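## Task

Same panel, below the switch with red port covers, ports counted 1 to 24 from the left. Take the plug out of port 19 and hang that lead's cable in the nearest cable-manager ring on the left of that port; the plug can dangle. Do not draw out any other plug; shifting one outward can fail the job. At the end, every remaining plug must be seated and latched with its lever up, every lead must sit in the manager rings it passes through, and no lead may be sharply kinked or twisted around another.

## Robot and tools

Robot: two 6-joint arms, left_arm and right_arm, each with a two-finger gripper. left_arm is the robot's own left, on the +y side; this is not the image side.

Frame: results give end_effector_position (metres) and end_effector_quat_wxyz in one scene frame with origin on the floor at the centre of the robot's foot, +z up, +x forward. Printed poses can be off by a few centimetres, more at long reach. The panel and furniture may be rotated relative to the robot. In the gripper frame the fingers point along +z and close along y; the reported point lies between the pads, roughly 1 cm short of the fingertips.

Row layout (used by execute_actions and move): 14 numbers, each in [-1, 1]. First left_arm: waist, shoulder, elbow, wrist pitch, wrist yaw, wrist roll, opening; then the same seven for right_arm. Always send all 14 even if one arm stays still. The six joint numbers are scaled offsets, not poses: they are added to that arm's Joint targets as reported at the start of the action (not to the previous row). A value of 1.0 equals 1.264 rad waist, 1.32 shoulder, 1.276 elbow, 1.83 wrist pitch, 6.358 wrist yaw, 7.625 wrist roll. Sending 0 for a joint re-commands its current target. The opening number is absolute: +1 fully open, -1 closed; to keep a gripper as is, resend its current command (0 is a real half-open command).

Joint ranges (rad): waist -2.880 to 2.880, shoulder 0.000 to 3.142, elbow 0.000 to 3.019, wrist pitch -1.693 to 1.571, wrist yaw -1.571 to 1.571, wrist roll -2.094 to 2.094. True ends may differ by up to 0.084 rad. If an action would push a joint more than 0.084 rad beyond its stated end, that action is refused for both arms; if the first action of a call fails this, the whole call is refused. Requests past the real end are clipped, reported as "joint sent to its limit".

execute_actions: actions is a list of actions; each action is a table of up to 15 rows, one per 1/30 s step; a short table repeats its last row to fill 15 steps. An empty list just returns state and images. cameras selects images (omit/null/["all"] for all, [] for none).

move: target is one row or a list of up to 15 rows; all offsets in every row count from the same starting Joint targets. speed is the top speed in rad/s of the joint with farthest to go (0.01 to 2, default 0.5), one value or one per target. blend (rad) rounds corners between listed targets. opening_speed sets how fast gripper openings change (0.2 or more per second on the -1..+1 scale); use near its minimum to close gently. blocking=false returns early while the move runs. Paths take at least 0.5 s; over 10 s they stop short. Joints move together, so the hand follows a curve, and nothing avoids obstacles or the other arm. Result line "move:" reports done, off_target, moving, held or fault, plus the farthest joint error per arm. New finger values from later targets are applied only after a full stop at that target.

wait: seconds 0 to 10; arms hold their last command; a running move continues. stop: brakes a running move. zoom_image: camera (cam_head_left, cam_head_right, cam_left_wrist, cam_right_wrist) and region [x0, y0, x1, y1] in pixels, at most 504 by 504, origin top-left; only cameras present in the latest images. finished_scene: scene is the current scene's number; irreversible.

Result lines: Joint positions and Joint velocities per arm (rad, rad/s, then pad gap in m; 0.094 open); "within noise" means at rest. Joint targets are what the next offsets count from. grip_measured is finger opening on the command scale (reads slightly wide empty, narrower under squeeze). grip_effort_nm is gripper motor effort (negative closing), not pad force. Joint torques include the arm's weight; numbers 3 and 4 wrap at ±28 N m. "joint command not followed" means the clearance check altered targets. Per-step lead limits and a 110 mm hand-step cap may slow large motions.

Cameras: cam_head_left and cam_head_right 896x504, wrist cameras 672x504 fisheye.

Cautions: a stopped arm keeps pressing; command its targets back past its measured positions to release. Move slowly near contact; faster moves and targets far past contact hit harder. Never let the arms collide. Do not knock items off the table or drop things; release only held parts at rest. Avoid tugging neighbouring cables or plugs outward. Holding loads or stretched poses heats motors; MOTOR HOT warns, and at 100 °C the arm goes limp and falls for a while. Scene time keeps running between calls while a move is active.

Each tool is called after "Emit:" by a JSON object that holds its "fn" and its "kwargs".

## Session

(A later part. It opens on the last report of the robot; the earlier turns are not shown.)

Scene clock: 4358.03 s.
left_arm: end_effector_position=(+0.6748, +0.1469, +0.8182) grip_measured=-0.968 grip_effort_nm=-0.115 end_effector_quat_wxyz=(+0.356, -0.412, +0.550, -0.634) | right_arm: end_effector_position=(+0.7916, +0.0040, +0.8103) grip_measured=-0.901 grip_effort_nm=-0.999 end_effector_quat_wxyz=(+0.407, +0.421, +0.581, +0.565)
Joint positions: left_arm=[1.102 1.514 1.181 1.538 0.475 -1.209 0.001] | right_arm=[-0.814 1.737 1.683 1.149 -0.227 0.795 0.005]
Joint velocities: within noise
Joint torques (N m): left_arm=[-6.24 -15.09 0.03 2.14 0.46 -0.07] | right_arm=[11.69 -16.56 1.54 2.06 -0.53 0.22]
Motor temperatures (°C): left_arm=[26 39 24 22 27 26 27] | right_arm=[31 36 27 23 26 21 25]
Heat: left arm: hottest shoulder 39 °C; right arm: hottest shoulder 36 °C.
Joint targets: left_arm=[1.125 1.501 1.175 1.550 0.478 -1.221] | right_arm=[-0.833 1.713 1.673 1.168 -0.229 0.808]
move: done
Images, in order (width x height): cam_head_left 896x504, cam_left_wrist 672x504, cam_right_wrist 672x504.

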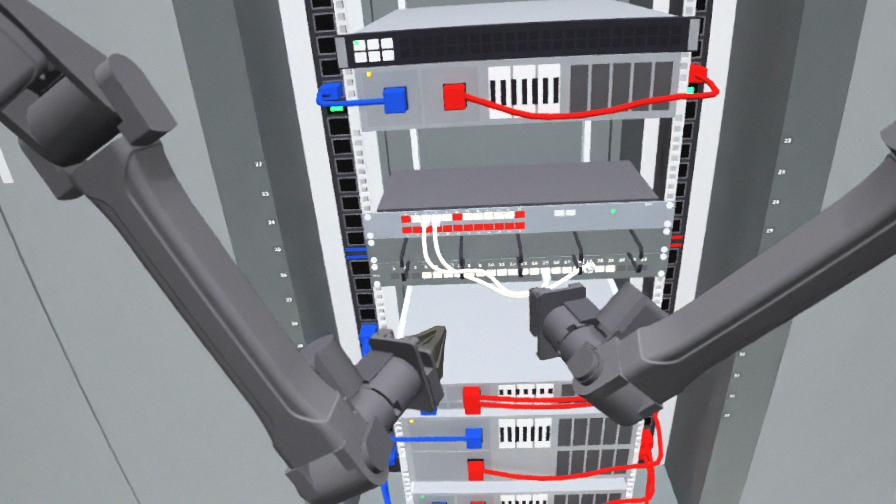

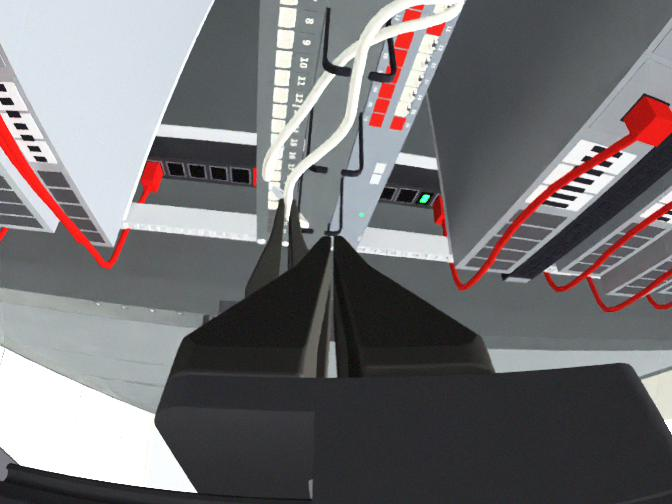

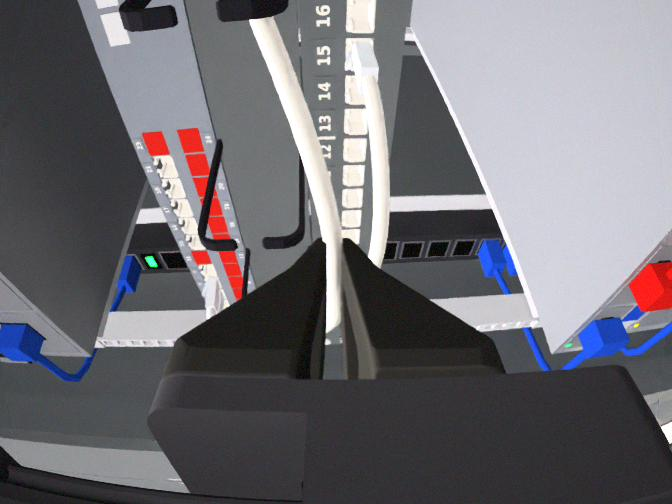

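Emit:
{"fn": "move", "kwargs": {"target": [0,0,0,0,0,0,-0.97,0.064,-0.0485,-0.0517,-0.0224,0,0,-0.97], "speed": 0.12, "cameras": ["cam_right_wrist","cam_left_wrist","cam_head_left"]}}

Emit:
{"fn": "zoom_image", "kwargs": {"camera": "cam_right_wrist", "region": [180, 60, 480, 320]}}

Emit:
{"fn": "zoom_image", "kwargs": {"camera": "cam_left_wrist", "region": [240, 0, 440, 240]}}

Emit:
{"fn": "zoom_image", "kwargs": {"camera": "cam_head_left", "region": [440, 230, 600, 320]}}

Scene clock: 4377.83 s.
left_arm: end_effector_position=(+0.6748, +0.1469, +0.8182) grip_measured=-0.968 grip_effort_nm=-0.115 end_effector_quat_wxyz=(+0.356, -0.412, +0.550, -0.634) | right_arm: end_effector_position=(+0.7944, +0.0020, +0.8458) grip_measured=-0.902 grip_effort_nm=-0.989 end_effector_quat_wxyz=(+0.396, +0.424, +0.573, +0.578)
Joint positions: left_arm=[1.102 1.514 1.181 1.538 0.475 -1.209 0.001] | right_arm=[-0.778 1.666 1.615 1.137 -0.228 0.795 0.005]
Joint velocities: within noise
Joint torques (N m): left_arm=[-6.24 -14.97 -0.02 2.13 0.47 -0.08] | right_arm=[14.92 -15.79 1.74 0.83 -0.49 0.23]
Motor temperatures (°C): left_arm=[26 39 24 22 27 26 27] | right_arm=[31 37 26 23 26 21 25]
Heat: left arm: hottest shoulder 39 °C; right arm: hottest shoulder 37 °C.
Joint targets: left_arm=[1.125 1.501 1.175 1.550 0.478 -1.221] | right_arm=[-0.752 1.649 1.607 1.127 -0.229 0.808]
move: done
Images, in order (width x height): cam_head_left 896x504, cam_left_wrist 672x504, cam_right_wrist 672x504.

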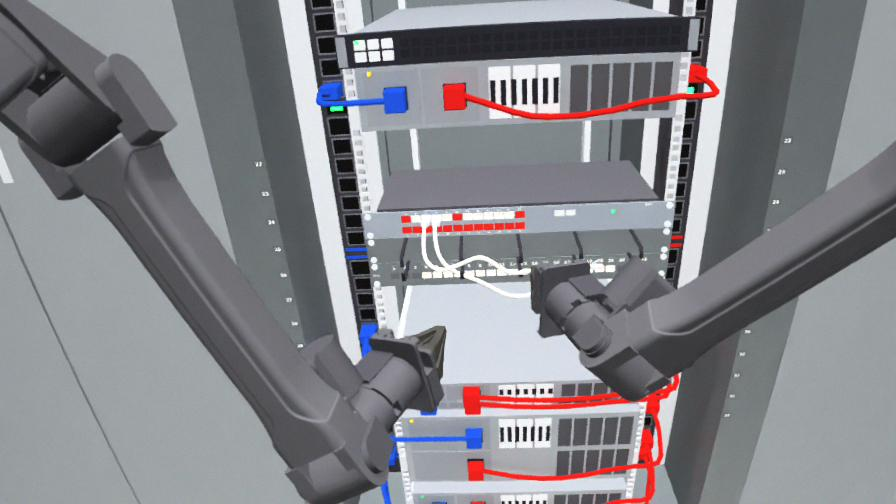

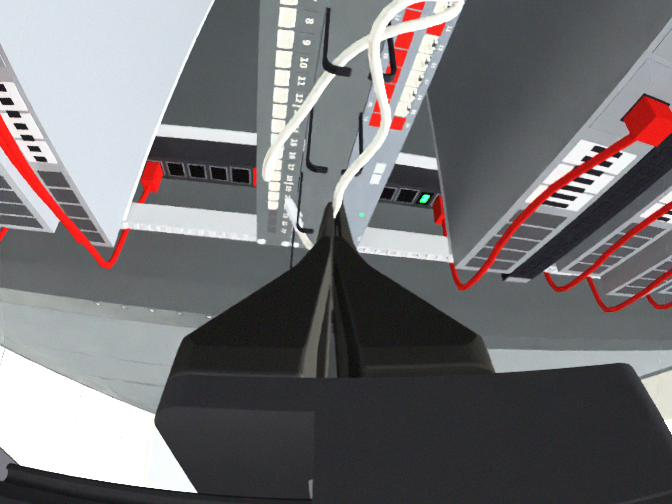

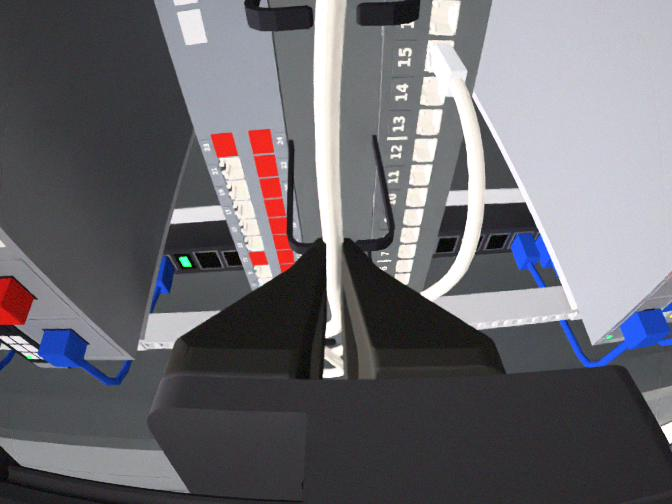

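Scaled by 1.680 from the camera's 672x504 image, which has a finer 960x720 frame.

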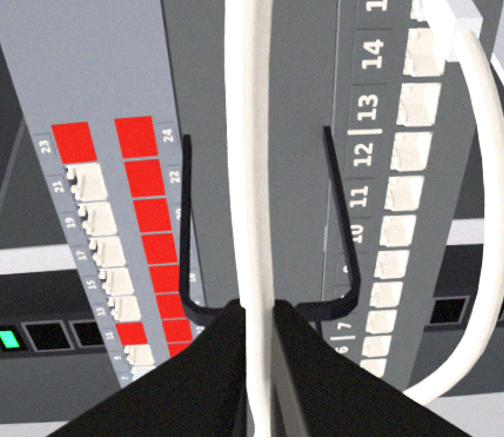

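Scaled by 2.100 from the camera's 672x504 image, which has a finer 960x720 frame.

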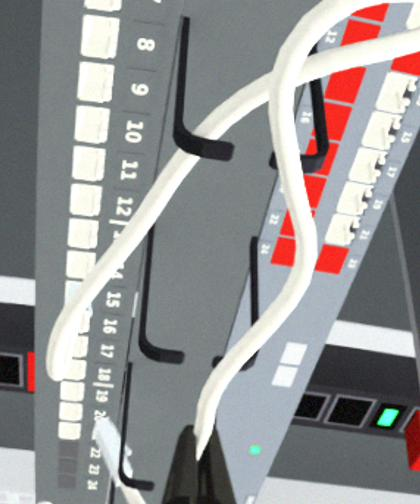

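Scaled by 3.150 from the camera's 896x504 image, which has a finer 1280x720 frame.

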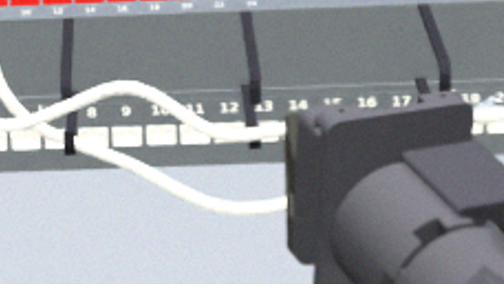

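Emit:
{"fn": "move", "kwargs": {"target": [[0,0,0,0,0,0,-0.97,0.0,0.028,0.0,0,0,0,-0.97],[0,0,0,0,0,0,-0.97,0.003,0.035,0.045,-0.02,0,0,-0.97]], "speed": 0.12, "cameras": ["cam_right_wrist","cam_left_wrist","cam_head_left"]}}

Emit:
{"fn": "zoom_image", "kwargs": {"camera": "cam_right_wrist", "region": [180, 60, 480, 320]}}

Emit:
{"fn": "zoom_image", "kwargs": {"camera": "cam_left_wrist", "region": [240, 0, 440, 240]}}

Emit:
{"fn": "zoom_image", "kwargs": {"camera": "cam_head_left", "region": [440, 230, 600, 320]}}

Scene clock: 4408.63 s.
left_arm: end_effector_position=(+0.6748, +0.1469, +0.8182) grip_measured=-0.968 grip_effort_nm=-0.110 end_effector_quat_wxyz=(+0.356, -0.412, +0.550, -0.634) | right_arm: end_effector_position=(+0.8007, +0.0061, +0.8414) grip_measured=-0.902 grip_effort_nm=-0.989 end_effector_quat_wxyz=(+0.389, +0.425, +0.578, +0.578)
Joint positions: left_arm=[1.102 1.514 1.181 1.538 0.475 -1.209 0.001] | right_arm=[-0.778 1.675 1.644 1.101 -0.227 0.795 0.005]
Joint velocities: within noise
Joint torques (N m): left_arm=[-6.48 -15.03 0.05 2.17 0.47 -0.08] | right_arm=[15.68 -12.98 4.14 0.77 -0.52 0.22]
Motor temperatures (°C): left_arm=[26 39 24 22 27 26 27] | right_arm=[32 39 25 23 26 21 26]
Heat: left arm: hottest shoulder 39 °C; right arm: hottest shoulder 39 °C.
Joint targets: left_arm=[1.125 1.501 1.175 1.550 0.478 -1.221] | right_arm=[-0.749 1.696 1.664 1.091 -0.228 0.808]
move: done
Images, in order (width x height): cam_head_left 896x504, cam_left_wrist 672x504, cam_right_wrist 672x504.

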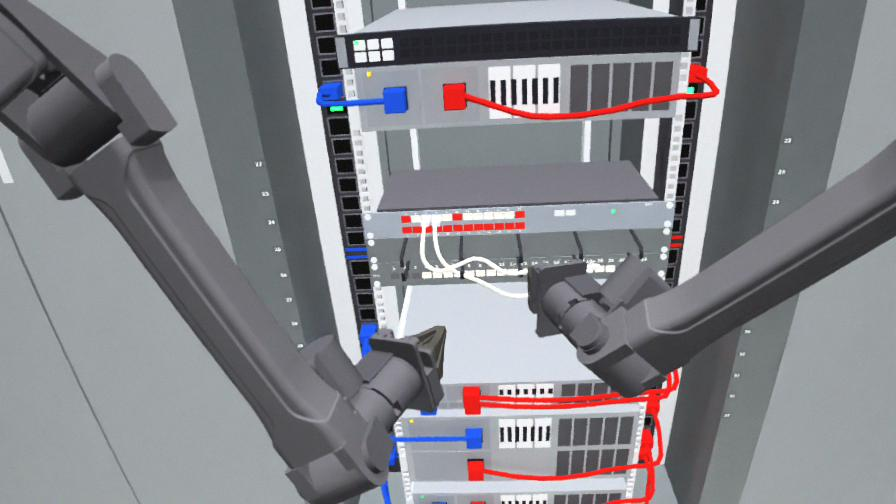

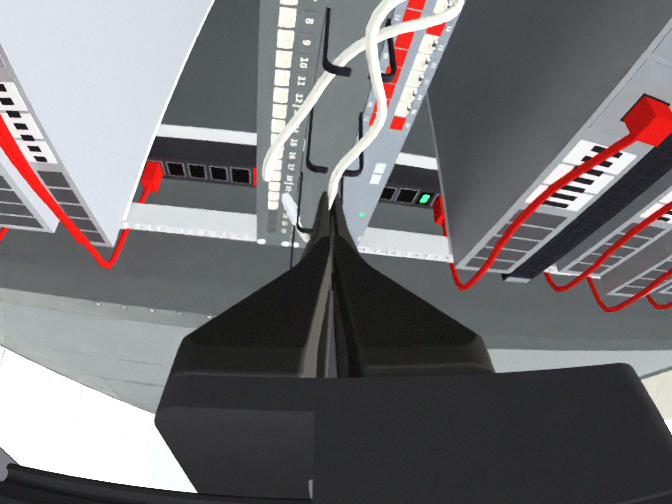

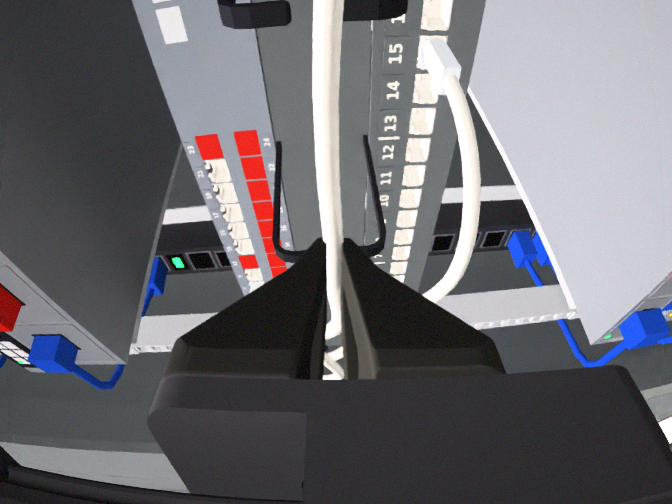

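Scaled by 1.680 from the camera's 672x504 image, which has a finer 960x720 frame.

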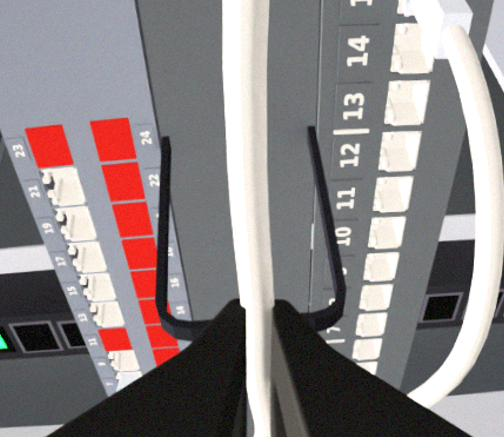

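Scaled by 2.100 from the camera's 672x504 image, which has a finer 960x720 frame.

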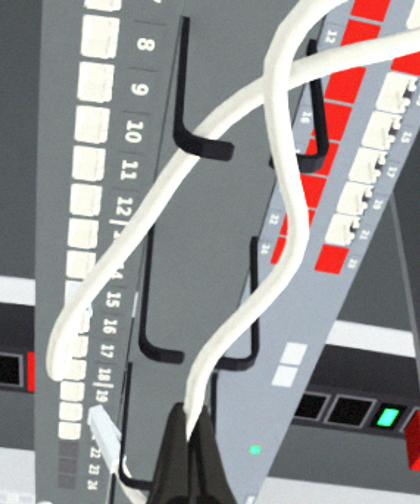

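Scaled by 3.150 from the camera's 896x504 image, which has a finer 1280x720 frame.

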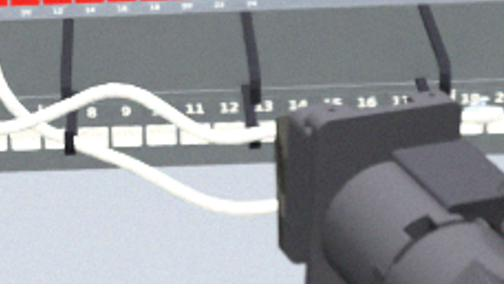

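Emit:
{"fn": "move", "kwargs": {"target": [0,0,0,0,0,0,-0.97,0.0034,0.003,0.029,-0.0168,0,0,-0.97], "speed": 0.12, "cameras": ["cam_right_wrist","cam_left_wrist","cam_head_left"]}}

Emit:
{"fn": "zoom_image", "kwargs": {"camera": "cam_right_wrist", "region": [180, 60, 480, 320]}}

Emit:
{"fn": "zoom_image", "kwargs": {"camera": "cam_left_wrist", "region": [280, 80, 400, 220]}}

Emit:
{"fn": "zoom_image", "kwargs": {"camera": "cam_head_left", "region": [440, 230, 560, 300]}}

Scene clock: 4422.03 s.
left_arm: end_effector_position=(+0.6748, +0.1469, +0.8182) grip_measured=-0.968 grip_effort_nm=-0.115 end_effector_quat_wxyz=(+0.356, -0.412, +0.550, -0.634) | right_arm: end_effector_position=(+0.8132, +0.0050, +0.8442) grip_measured=-0.902 grip_effort_nm=-0.999 end_effector_quat_wxyz=(+0.390, +0.425, +0.577, +0.579)
Joint positions: left_arm=[1.102 1.514 1.181 1.538 0.475 -1.209 0.001] | right_arm=[-0.776 1.677 1.679 1.07 -0.227 0.795 0.005]
Joint velocities: within noise
Joint torques (N m): left_arm=[-6.24 -14.97 0.01 2.19 0.46 -0.07] | right_arm=[15.5 -12.75 4.56 0.72 -0.52 0.24]
Motor temperatures (°C): left_arm=[26 39 24 22 27 26 27] | right_arm=[32 39 26 23 26 21 26]
Heat: left arm: hottest shoulder 39 °C; right arm: hottest shoulder 39 °C.
Joint targets: left_arm=[1.125 1.501 1.175 1.550 0.478 -1.221] | right_arm=[-0.744 1.699 1.701 1.060 -0.229 0.808]
move: done
Images, in order (width x height): cam_head_left 896x504, cam_left_wrist 672x504, cam_right_wrist 672x504.

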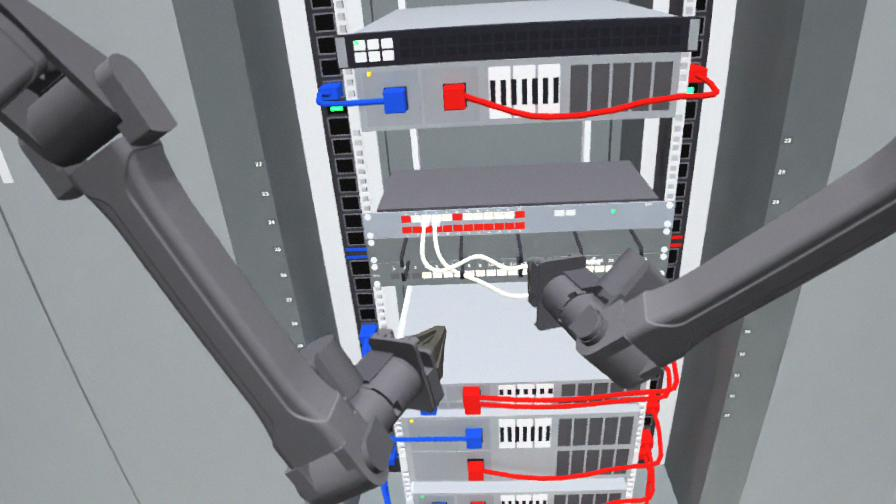

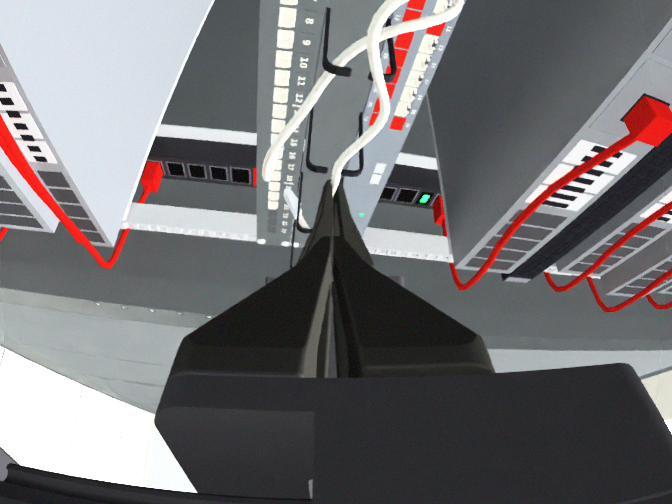

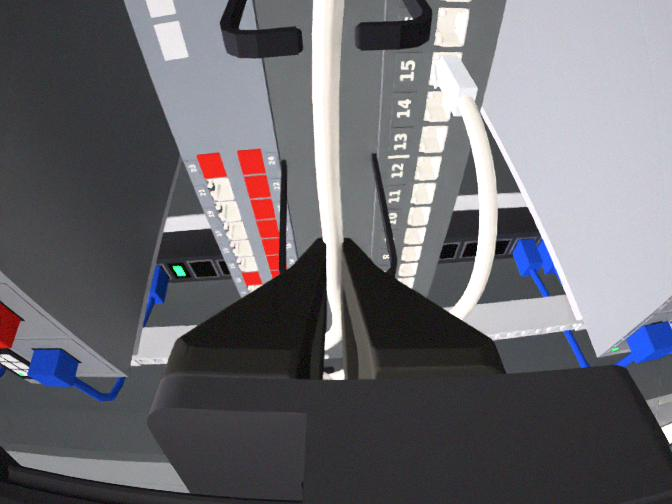

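Scaled by 1.680 from the camera's 672x504 image, which has a finer 960x720 frame.

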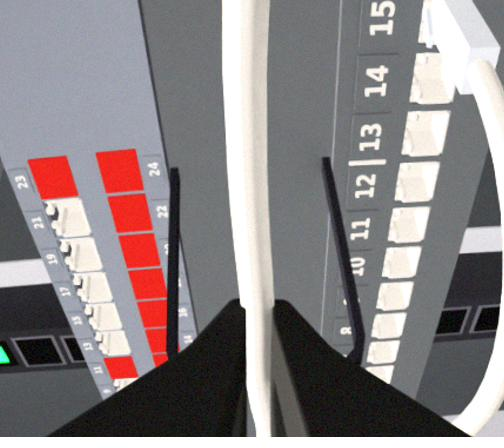

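Scaled by 3.600 from the camera's 672x504 image, which has a finer 960x720 frame.

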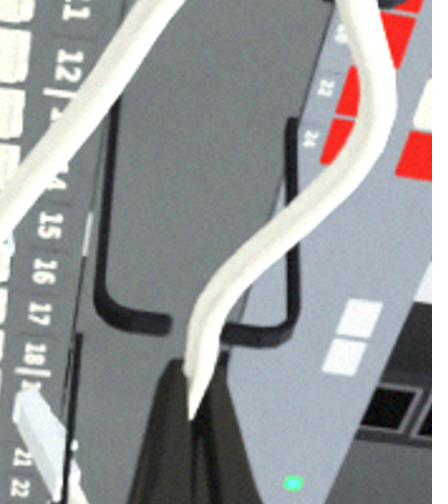

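Scaled by 4.200 from the camera's 896x504 image, which has a finer 1280x720 frame.

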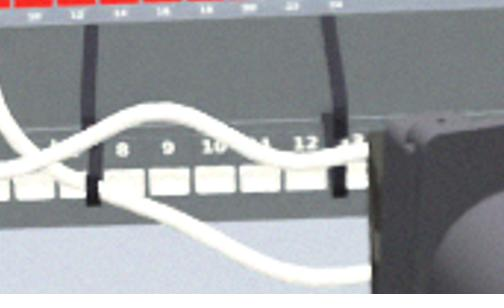

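Emit:
{"fn": "move", "kwargs": {"target": [0,0,0,0,0,0,-0.97,0.0,0.010,0.0365,-0.019,0,0,-0.97], "speed": 0.12, "cameras": ["cam_right_wrist","cam_left_wrist","cam_head_left"]}}

Emit:
{"fn": "zoom_image", "kwargs": {"camera": "cam_right_wrist", "region": [180, 60, 480, 320]}}

Emit:
{"fn": "zoom_image", "kwargs": {"camera": "cam_left_wrist", "region": [280, 80, 400, 220]}}

Emit:
{"fn": "zoom_image", "kwargs": {"camera": "cam_head_left", "region": [440, 230, 560, 300]}}

Scene clock: 4436.63 s.
left_arm: end_effector_position=(+0.6748, +0.1469, +0.8182) grip_measured=-0.968 grip_effort_nm=-0.110 end_effector_quat_wxyz=(+0.356, -0.412, +0.550, -0.634) | right_arm: end_effector_position=(+0.8243, +0.0067, +0.8423) grip_measured=-0.902 grip_effort_nm=-0.994 end_effector_quat_wxyz=(+0.389, +0.425, +0.578, +0.579)
Joint positions: left_arm=[1.102 1.514 1.181 1.538 0.475 -1.209 0.001] | right_arm=[-0.776 1.689 1.723 1.036 -0.227 0.795 0.005]
Joint velocities: within noise
Joint torques (N m): left_arm=[-6.18 -15.09 0.01 2.14 0.47 -0.08] | right_arm=[15.91 -13.39 4.93 0.87 -0.53 0.24]
Motor temperatures (°C): left_arm=[26 39 24 22 27 26 27] | right_arm=[32 37 26 23 26 21 26]
Heat: left arm: hottest shoulder 39 °C; right arm: hottest shoulder 37 °C.
Joint targets: left_arm=[1.125 1.501 1.175 1.550 0.478 -1.221] | right_arm=[-0.744 1.713 1.748 1.025 -0.229 0.808]
move: done
Images, in order (width x height): cam_head_left 896x504, cam_left_wrist 672x504, cam_right_wrist 672x504.

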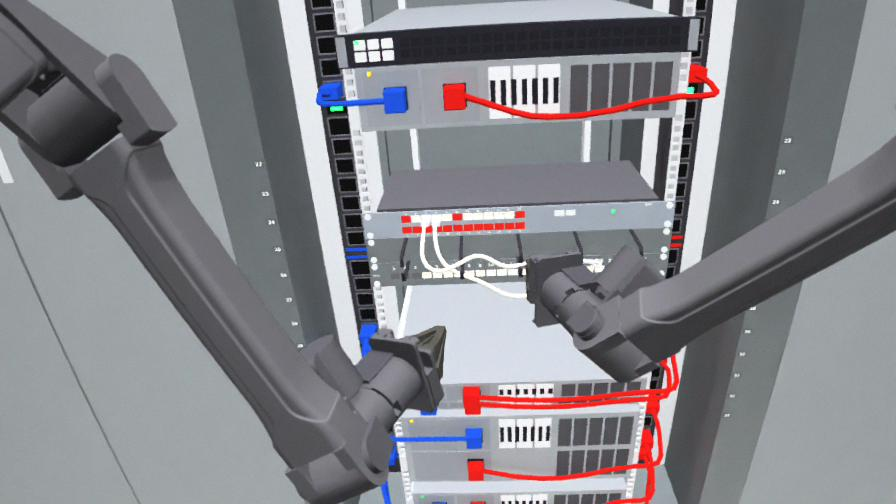

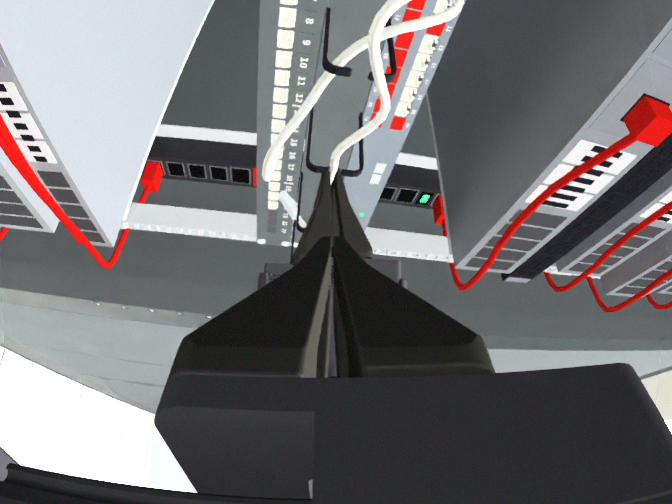

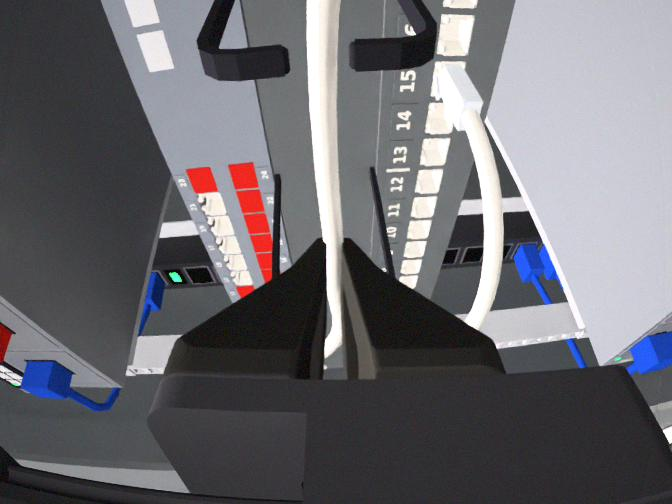

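Scaled by 1.680 from the camera's 672x504 image, which has a finer 960x720 frame.

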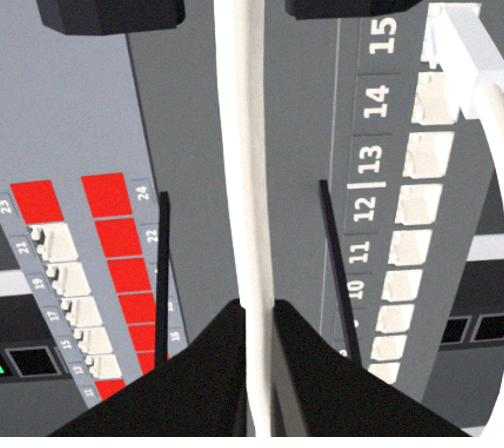

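Scaled by 3.600 from the camera's 672x504 image, which has a finer 960x720 frame.

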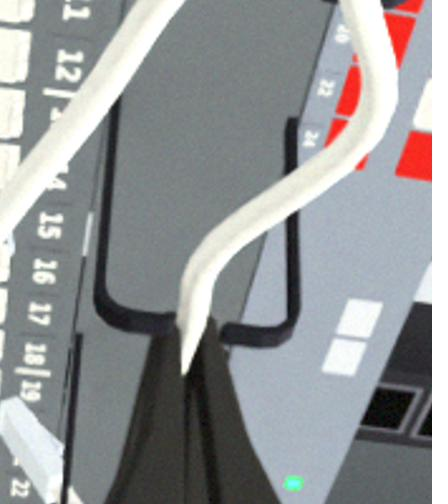

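Scaled by 4.200 from the camera's 896x504 image, which has a finer 1280x720 frame.

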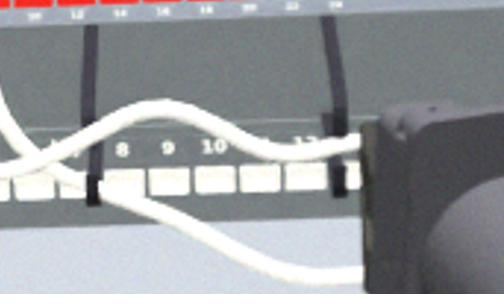

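Emit:
{"fn": "move", "kwargs": {"target": [0,0,0,0,0,0,-0.97,0.001,0.0055,0.0315,-0.0175,0,0,-0.97], "speed": 0.12, "cameras": ["cam_right_wrist","cam_left_wrist","cam_head_left"]}}

Emit:
{"fn": "zoom_image", "kwargs": {"camera": "cam_left_wrist", "region": [280, 80, 400, 220]}}

Emit:
{"fn": "zoom_image", "kwargs": {"camera": "cam_head_left", "region": [440, 230, 560, 300]}}

Scene clock: 4445.33 s.
left_arm: end_effector_position=(+0.6748, +0.1469, +0.8182) grip_measured=-0.968 grip_effort_nm=-0.115 end_effector_quat_wxyz=(+0.356, -0.412, +0.550, -0.634) | right_arm: end_effector_position=(+0.8347, +0.0082, +0.8428) grip_measured=-0.902 grip_effort_nm=-0.999 end_effector_quat_wxyz=(+0.387, +0.425, +0.578, +0.579)
Joint positions: left_arm=[1.102 1.514 1.181 1.538 0.475 -1.209 0.001] | right_arm=[-0.774 1.698 1.761 1.003 -0.227 0.795 0.005]
Joint velocities: within noise
Joint torques (N m): left_arm=[-6.42 -14.86 0.02 2.17 0.46 -0.08] | right_arm=[15.79 -12.92 5.33 0.77 -0.53 0.22]
Motor temperatures (°C): left_arm=[26 39 24 22 27 26 27] | right_arm=[33 37 26 23 26 21 26]
Heat: left arm: hottest shoulder 39 °C; right arm: hottest shoulder 37 °C.
Joint targets: left_arm=[1.125 1.501 1.175 1.550 0.478 -1.221] | right_arm=[-0.743 1.720 1.788 0.993 -0.229 0.808]
move: done
Images, in order (width x height): cam_head_left 896x504, cam_left_wrist 672x504, cam_right_wrist 672x504.

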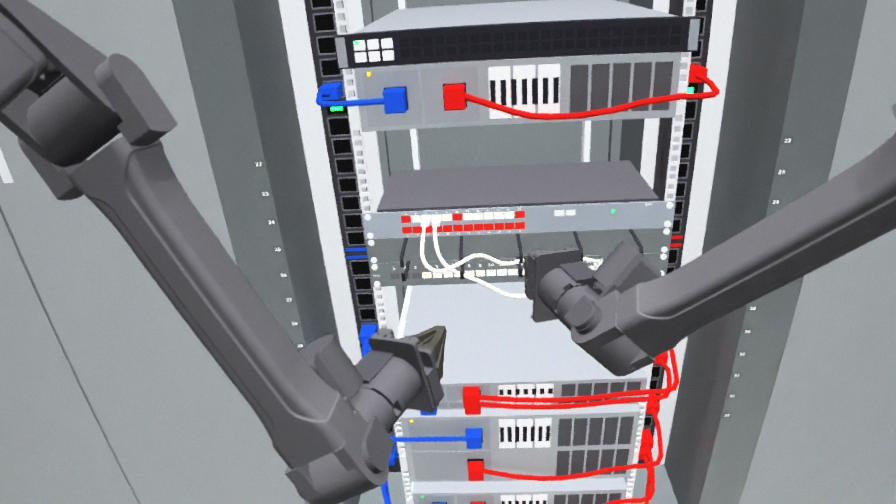

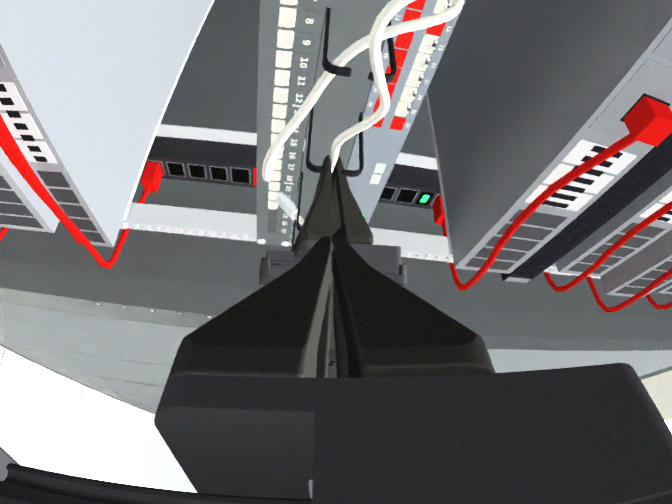

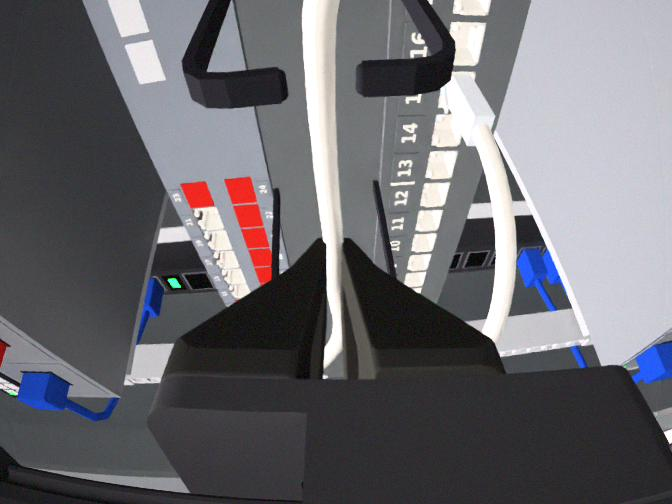

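Scaled by 3.600 from the camera's 672x504 image, which has a finer 960x720 frame.

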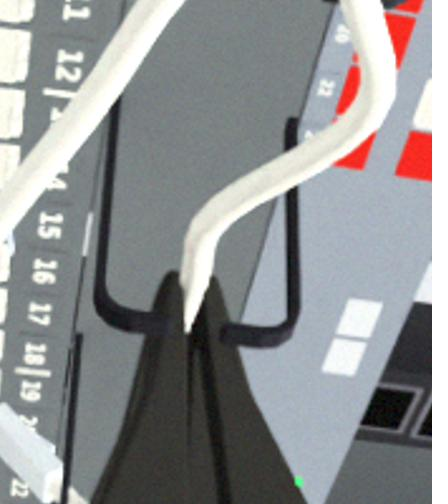

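Scaled by 4.200 from the camera's 896x504 image, which has a finer 1280x720 frame.

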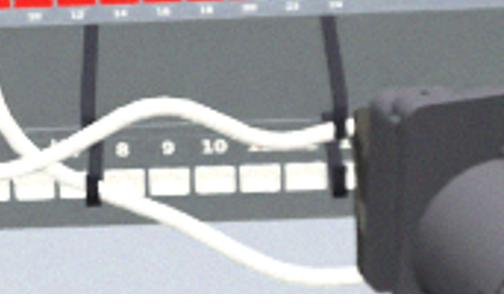

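Emit:
{"fn": "move", "kwargs": {"target": [[0,0,0,0,0,0,-0.97,-0.0345,0.0,0.0,0,0,0,-0.97],[0,0,0,0,0,0,-0.97,-0.05,0.014,0.014,0.002,0,0,-0.97]], "speed": 0.12, "cameras": ["cam_right_wrist","cam_left_wrist","cam_head_left"]}}

Emit:
{"fn": "zoom_image", "kwargs": {"camera": "cam_left_wrist", "region": [280, 80, 400, 220]}}

Emit:
{"fn": "zoom_image", "kwargs": {"camera": "cam_head_left", "region": [440, 230, 560, 300]}}

Scene clock: 4459.80 s.
left_arm: end_effector_position=(+0.6748, +0.1469, +0.8182) grip_measured=-0.968 grip_effort_nm=-0.110 end_effector_quat_wxyz=(+0.356, -0.412, +0.550, -0.634) | right_arm: end_effector_position=(+0.8319, +0.0081, +0.8272) grip_measured=-0.902 grip_effort_nm=-0.999 end_effector_quat_wxyz=(+0.388, +0.424, +0.584, +0.573)
Joint positions: left_arm=[1.102 1.514 1.181 1.538 0.475 -1.209 0.001] | right_arm=[-0.791 1.72 1.779 1.003 -0.227 0.795 0.005]
Joint velocities: within noise
Joint torques (N m): left_arm=[-6.42 -15.09 0.02 2.13 0.46 -0.09] | right_arm=[12.45 -13.86 5.3 1.01 -0.5 0.22]
Motor temperatures (°C): left_arm=[26 39 24 22 27 26 27] | right_arm=[33 38 26 23 26 21 26]
Heat: left arm: hottest shoulder 39 °C; right arm: hottest shoulder 38 °C.
Joint targets: left_arm=[1.125 1.501 1.175 1.550 0.478 -1.221] | right_arm=[-0.806 1.738 1.806 0.996 -0.229 0.808]
move: done
Images, in order (width x height): cam_head_left 896x504, cam_left_wrist 672x504, cam_right_wrist 672x504.

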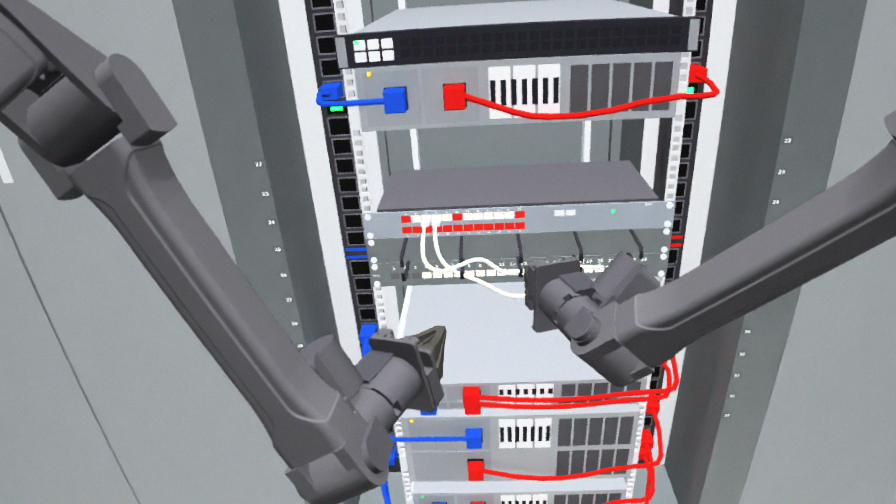

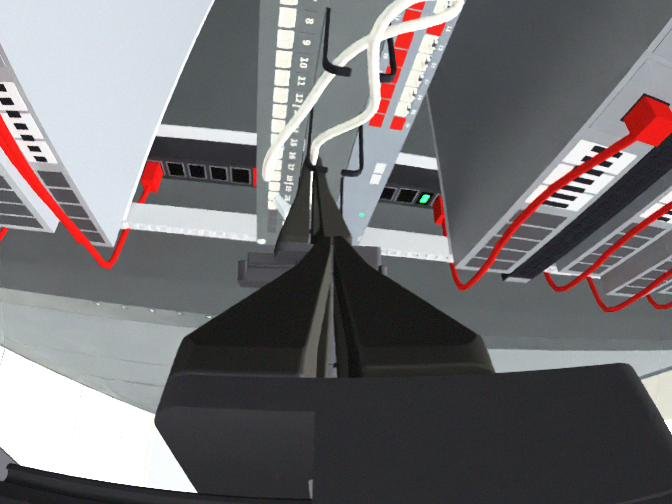

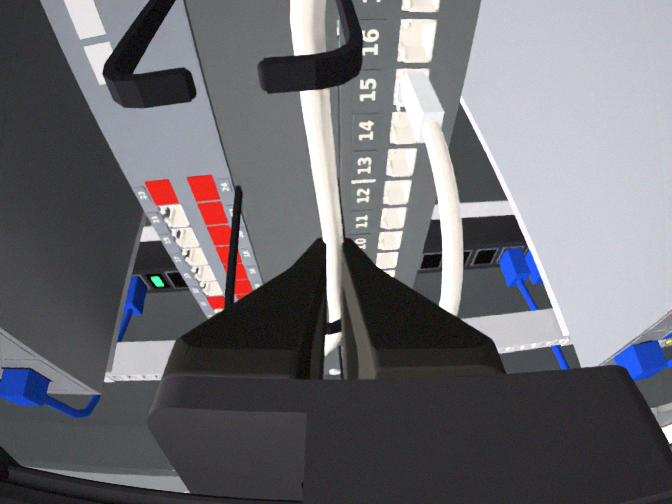

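Scaled by 3.600 from the camera's 672x504 image, which has a finer 960x720 frame.

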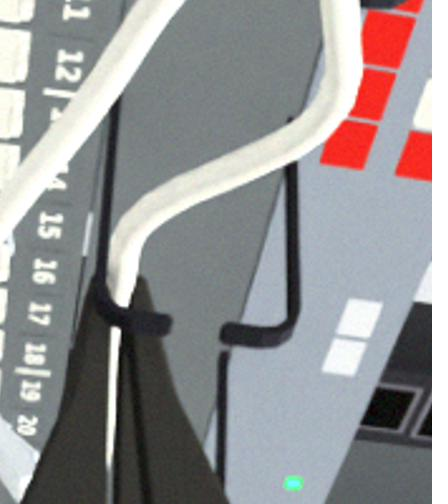

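Scaled by 4.200 from the camera's 896x504 image, which has a finer 1280x720 frame.

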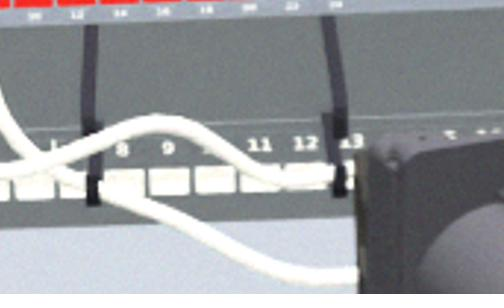

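Emit:
{"fn": "move", "kwargs": {"target": [[0,0,0,0,0,0,-0.97,0,0.0,0.0,0,0,0,-0.65],[0,0,0,0,0,0,-0.97,0,-0.034,-0.05,0.025,0,0,-0.65],[0,0,0,0,0,0,-0.97,0,-0.05,-0.18,0.11,0,0,-0.65]], "speed": 0.15, "opening_speed": 0.4, "cameras": ["cam_right_wrist","cam_left_wrist","cam_head_left"]}}

Emit:
{"fn": "zoom_image", "kwargs": {"camera": "cam_left_wrist", "region": [240, 0, 440, 240]}}

Emit:
{"fn": "zoom_image", "kwargs": {"camera": "cam_head_left", "region": [440, 230, 640, 320]}}

Emit:
{"fn": "zoom_image", "kwargs": {"camera": "cam_right_wrist", "region": [180, 0, 480, 260]}}

Scene clock: 4479.30 s.
left_arm: end_effector_position=(+0.6748, +0.1469, +0.8182) grip_measured=-0.968 grip_effort_nm=-0.110 end_effector_quat_wxyz=(+0.356, -0.412, +0.550, -0.634) | right_arm: end_effector_position=(+0.7691, +0.0105, +0.8255) grip_measured=-0.651 grip_effort_nm=0.110 end_effector_quat_wxyz=(+0.391, +0.423, +0.582, +0.573)
Joint positions: left_arm=[1.102 1.514 1.181 1.538 0.475 -1.209 0.001] | right_arm=[-0.791 1.697 1.584 1.181 -0.227 0.795 0.016]
Joint velocities: within noise
Joint torques (N m): left_arm=[-6.24 -15.15 0.02 2.22 0.47 -0.07] | right_arm=[12.16 -15.68 1.32 1.95 -0.51 0.22]
Motor temperatures (°C): left_arm=[26 39 24 22 27 26 27] | right_arm=[32 37 26 23 26 21 26]
Heat: left arm: hottest shoulder 39 °C; right arm: hottest shoulder 37 °C.
Joint targets: left_arm=[1.125 1.501 1.175 1.550 0.478 -1.221] | right_arm=[-0.806 1.672 1.576 1.198 -0.229 0.808]
move: done
Images, in order (width x height): cam_head_left 896x504, cam_left_wrist 672x504, cam_right_wrist 672x504.

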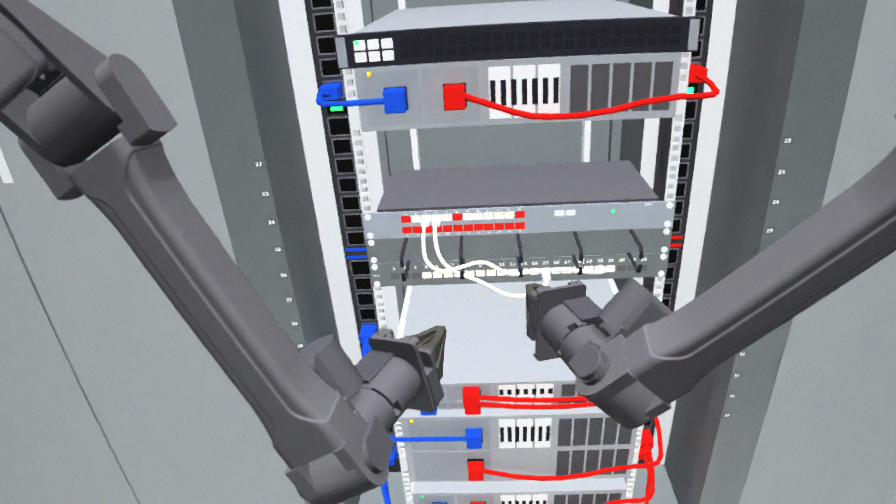

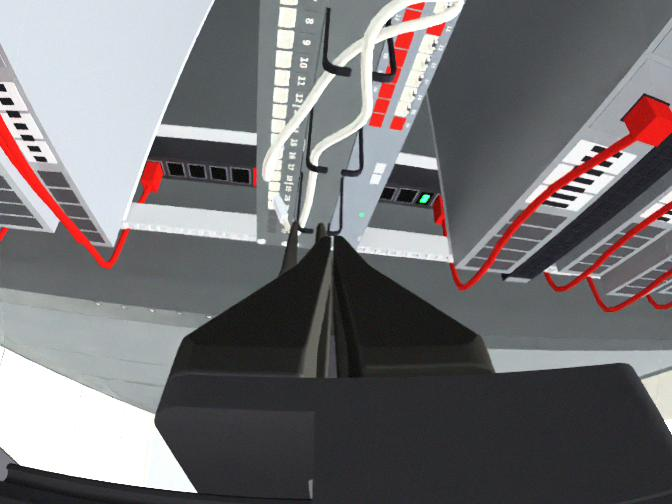

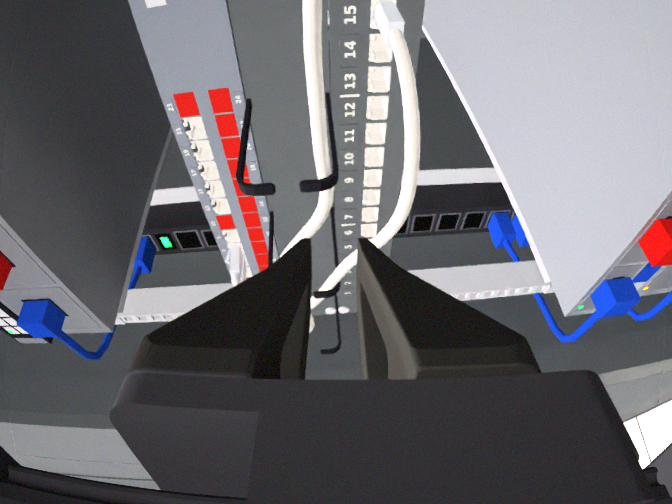

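Scaled by 2.100 from the camera's 672x504 image, which has a finer 960x720 frame.

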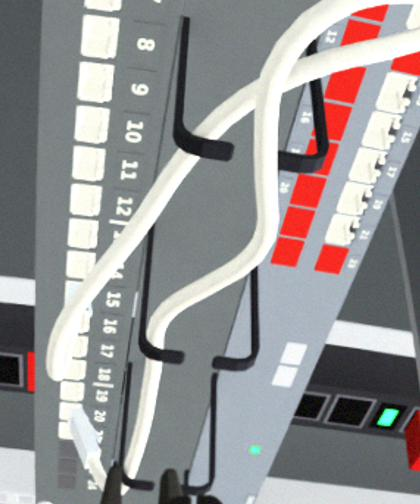

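Scaled by 2.520 from the camera's 896x504 image, which has a finer 1280x720 frame.

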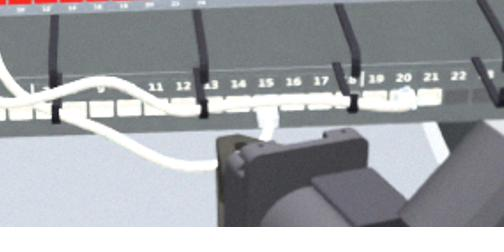

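Scaled by 1.680 from the camera's 672x504 image, which has a finer 960x720 frame.

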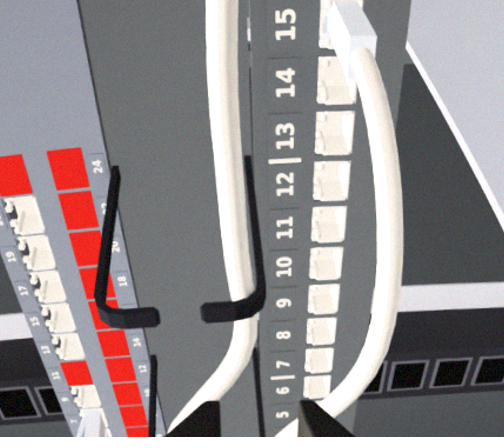

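Emit:
{"fn": "zoom_image", "kwargs": {"camera": "cam_head_left", "region": [430, 240, 500, 290]}}

Emit:
{"fn": "zoom_image", "kwargs": {"camera": "cam_left_wrist", "region": [300, 20, 420, 120]}}

Scaled by 7.200 from the camera's 896x504 image, which has a finer 1280x720 frame.

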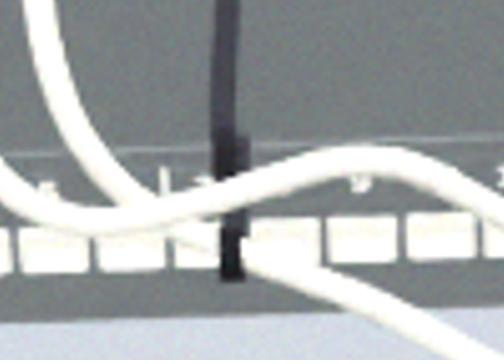

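Scaled by 4.200 from the camera's 672x504 image, which has a finer 960x720 frame.

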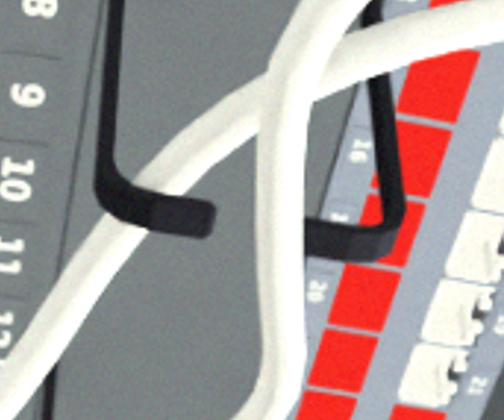

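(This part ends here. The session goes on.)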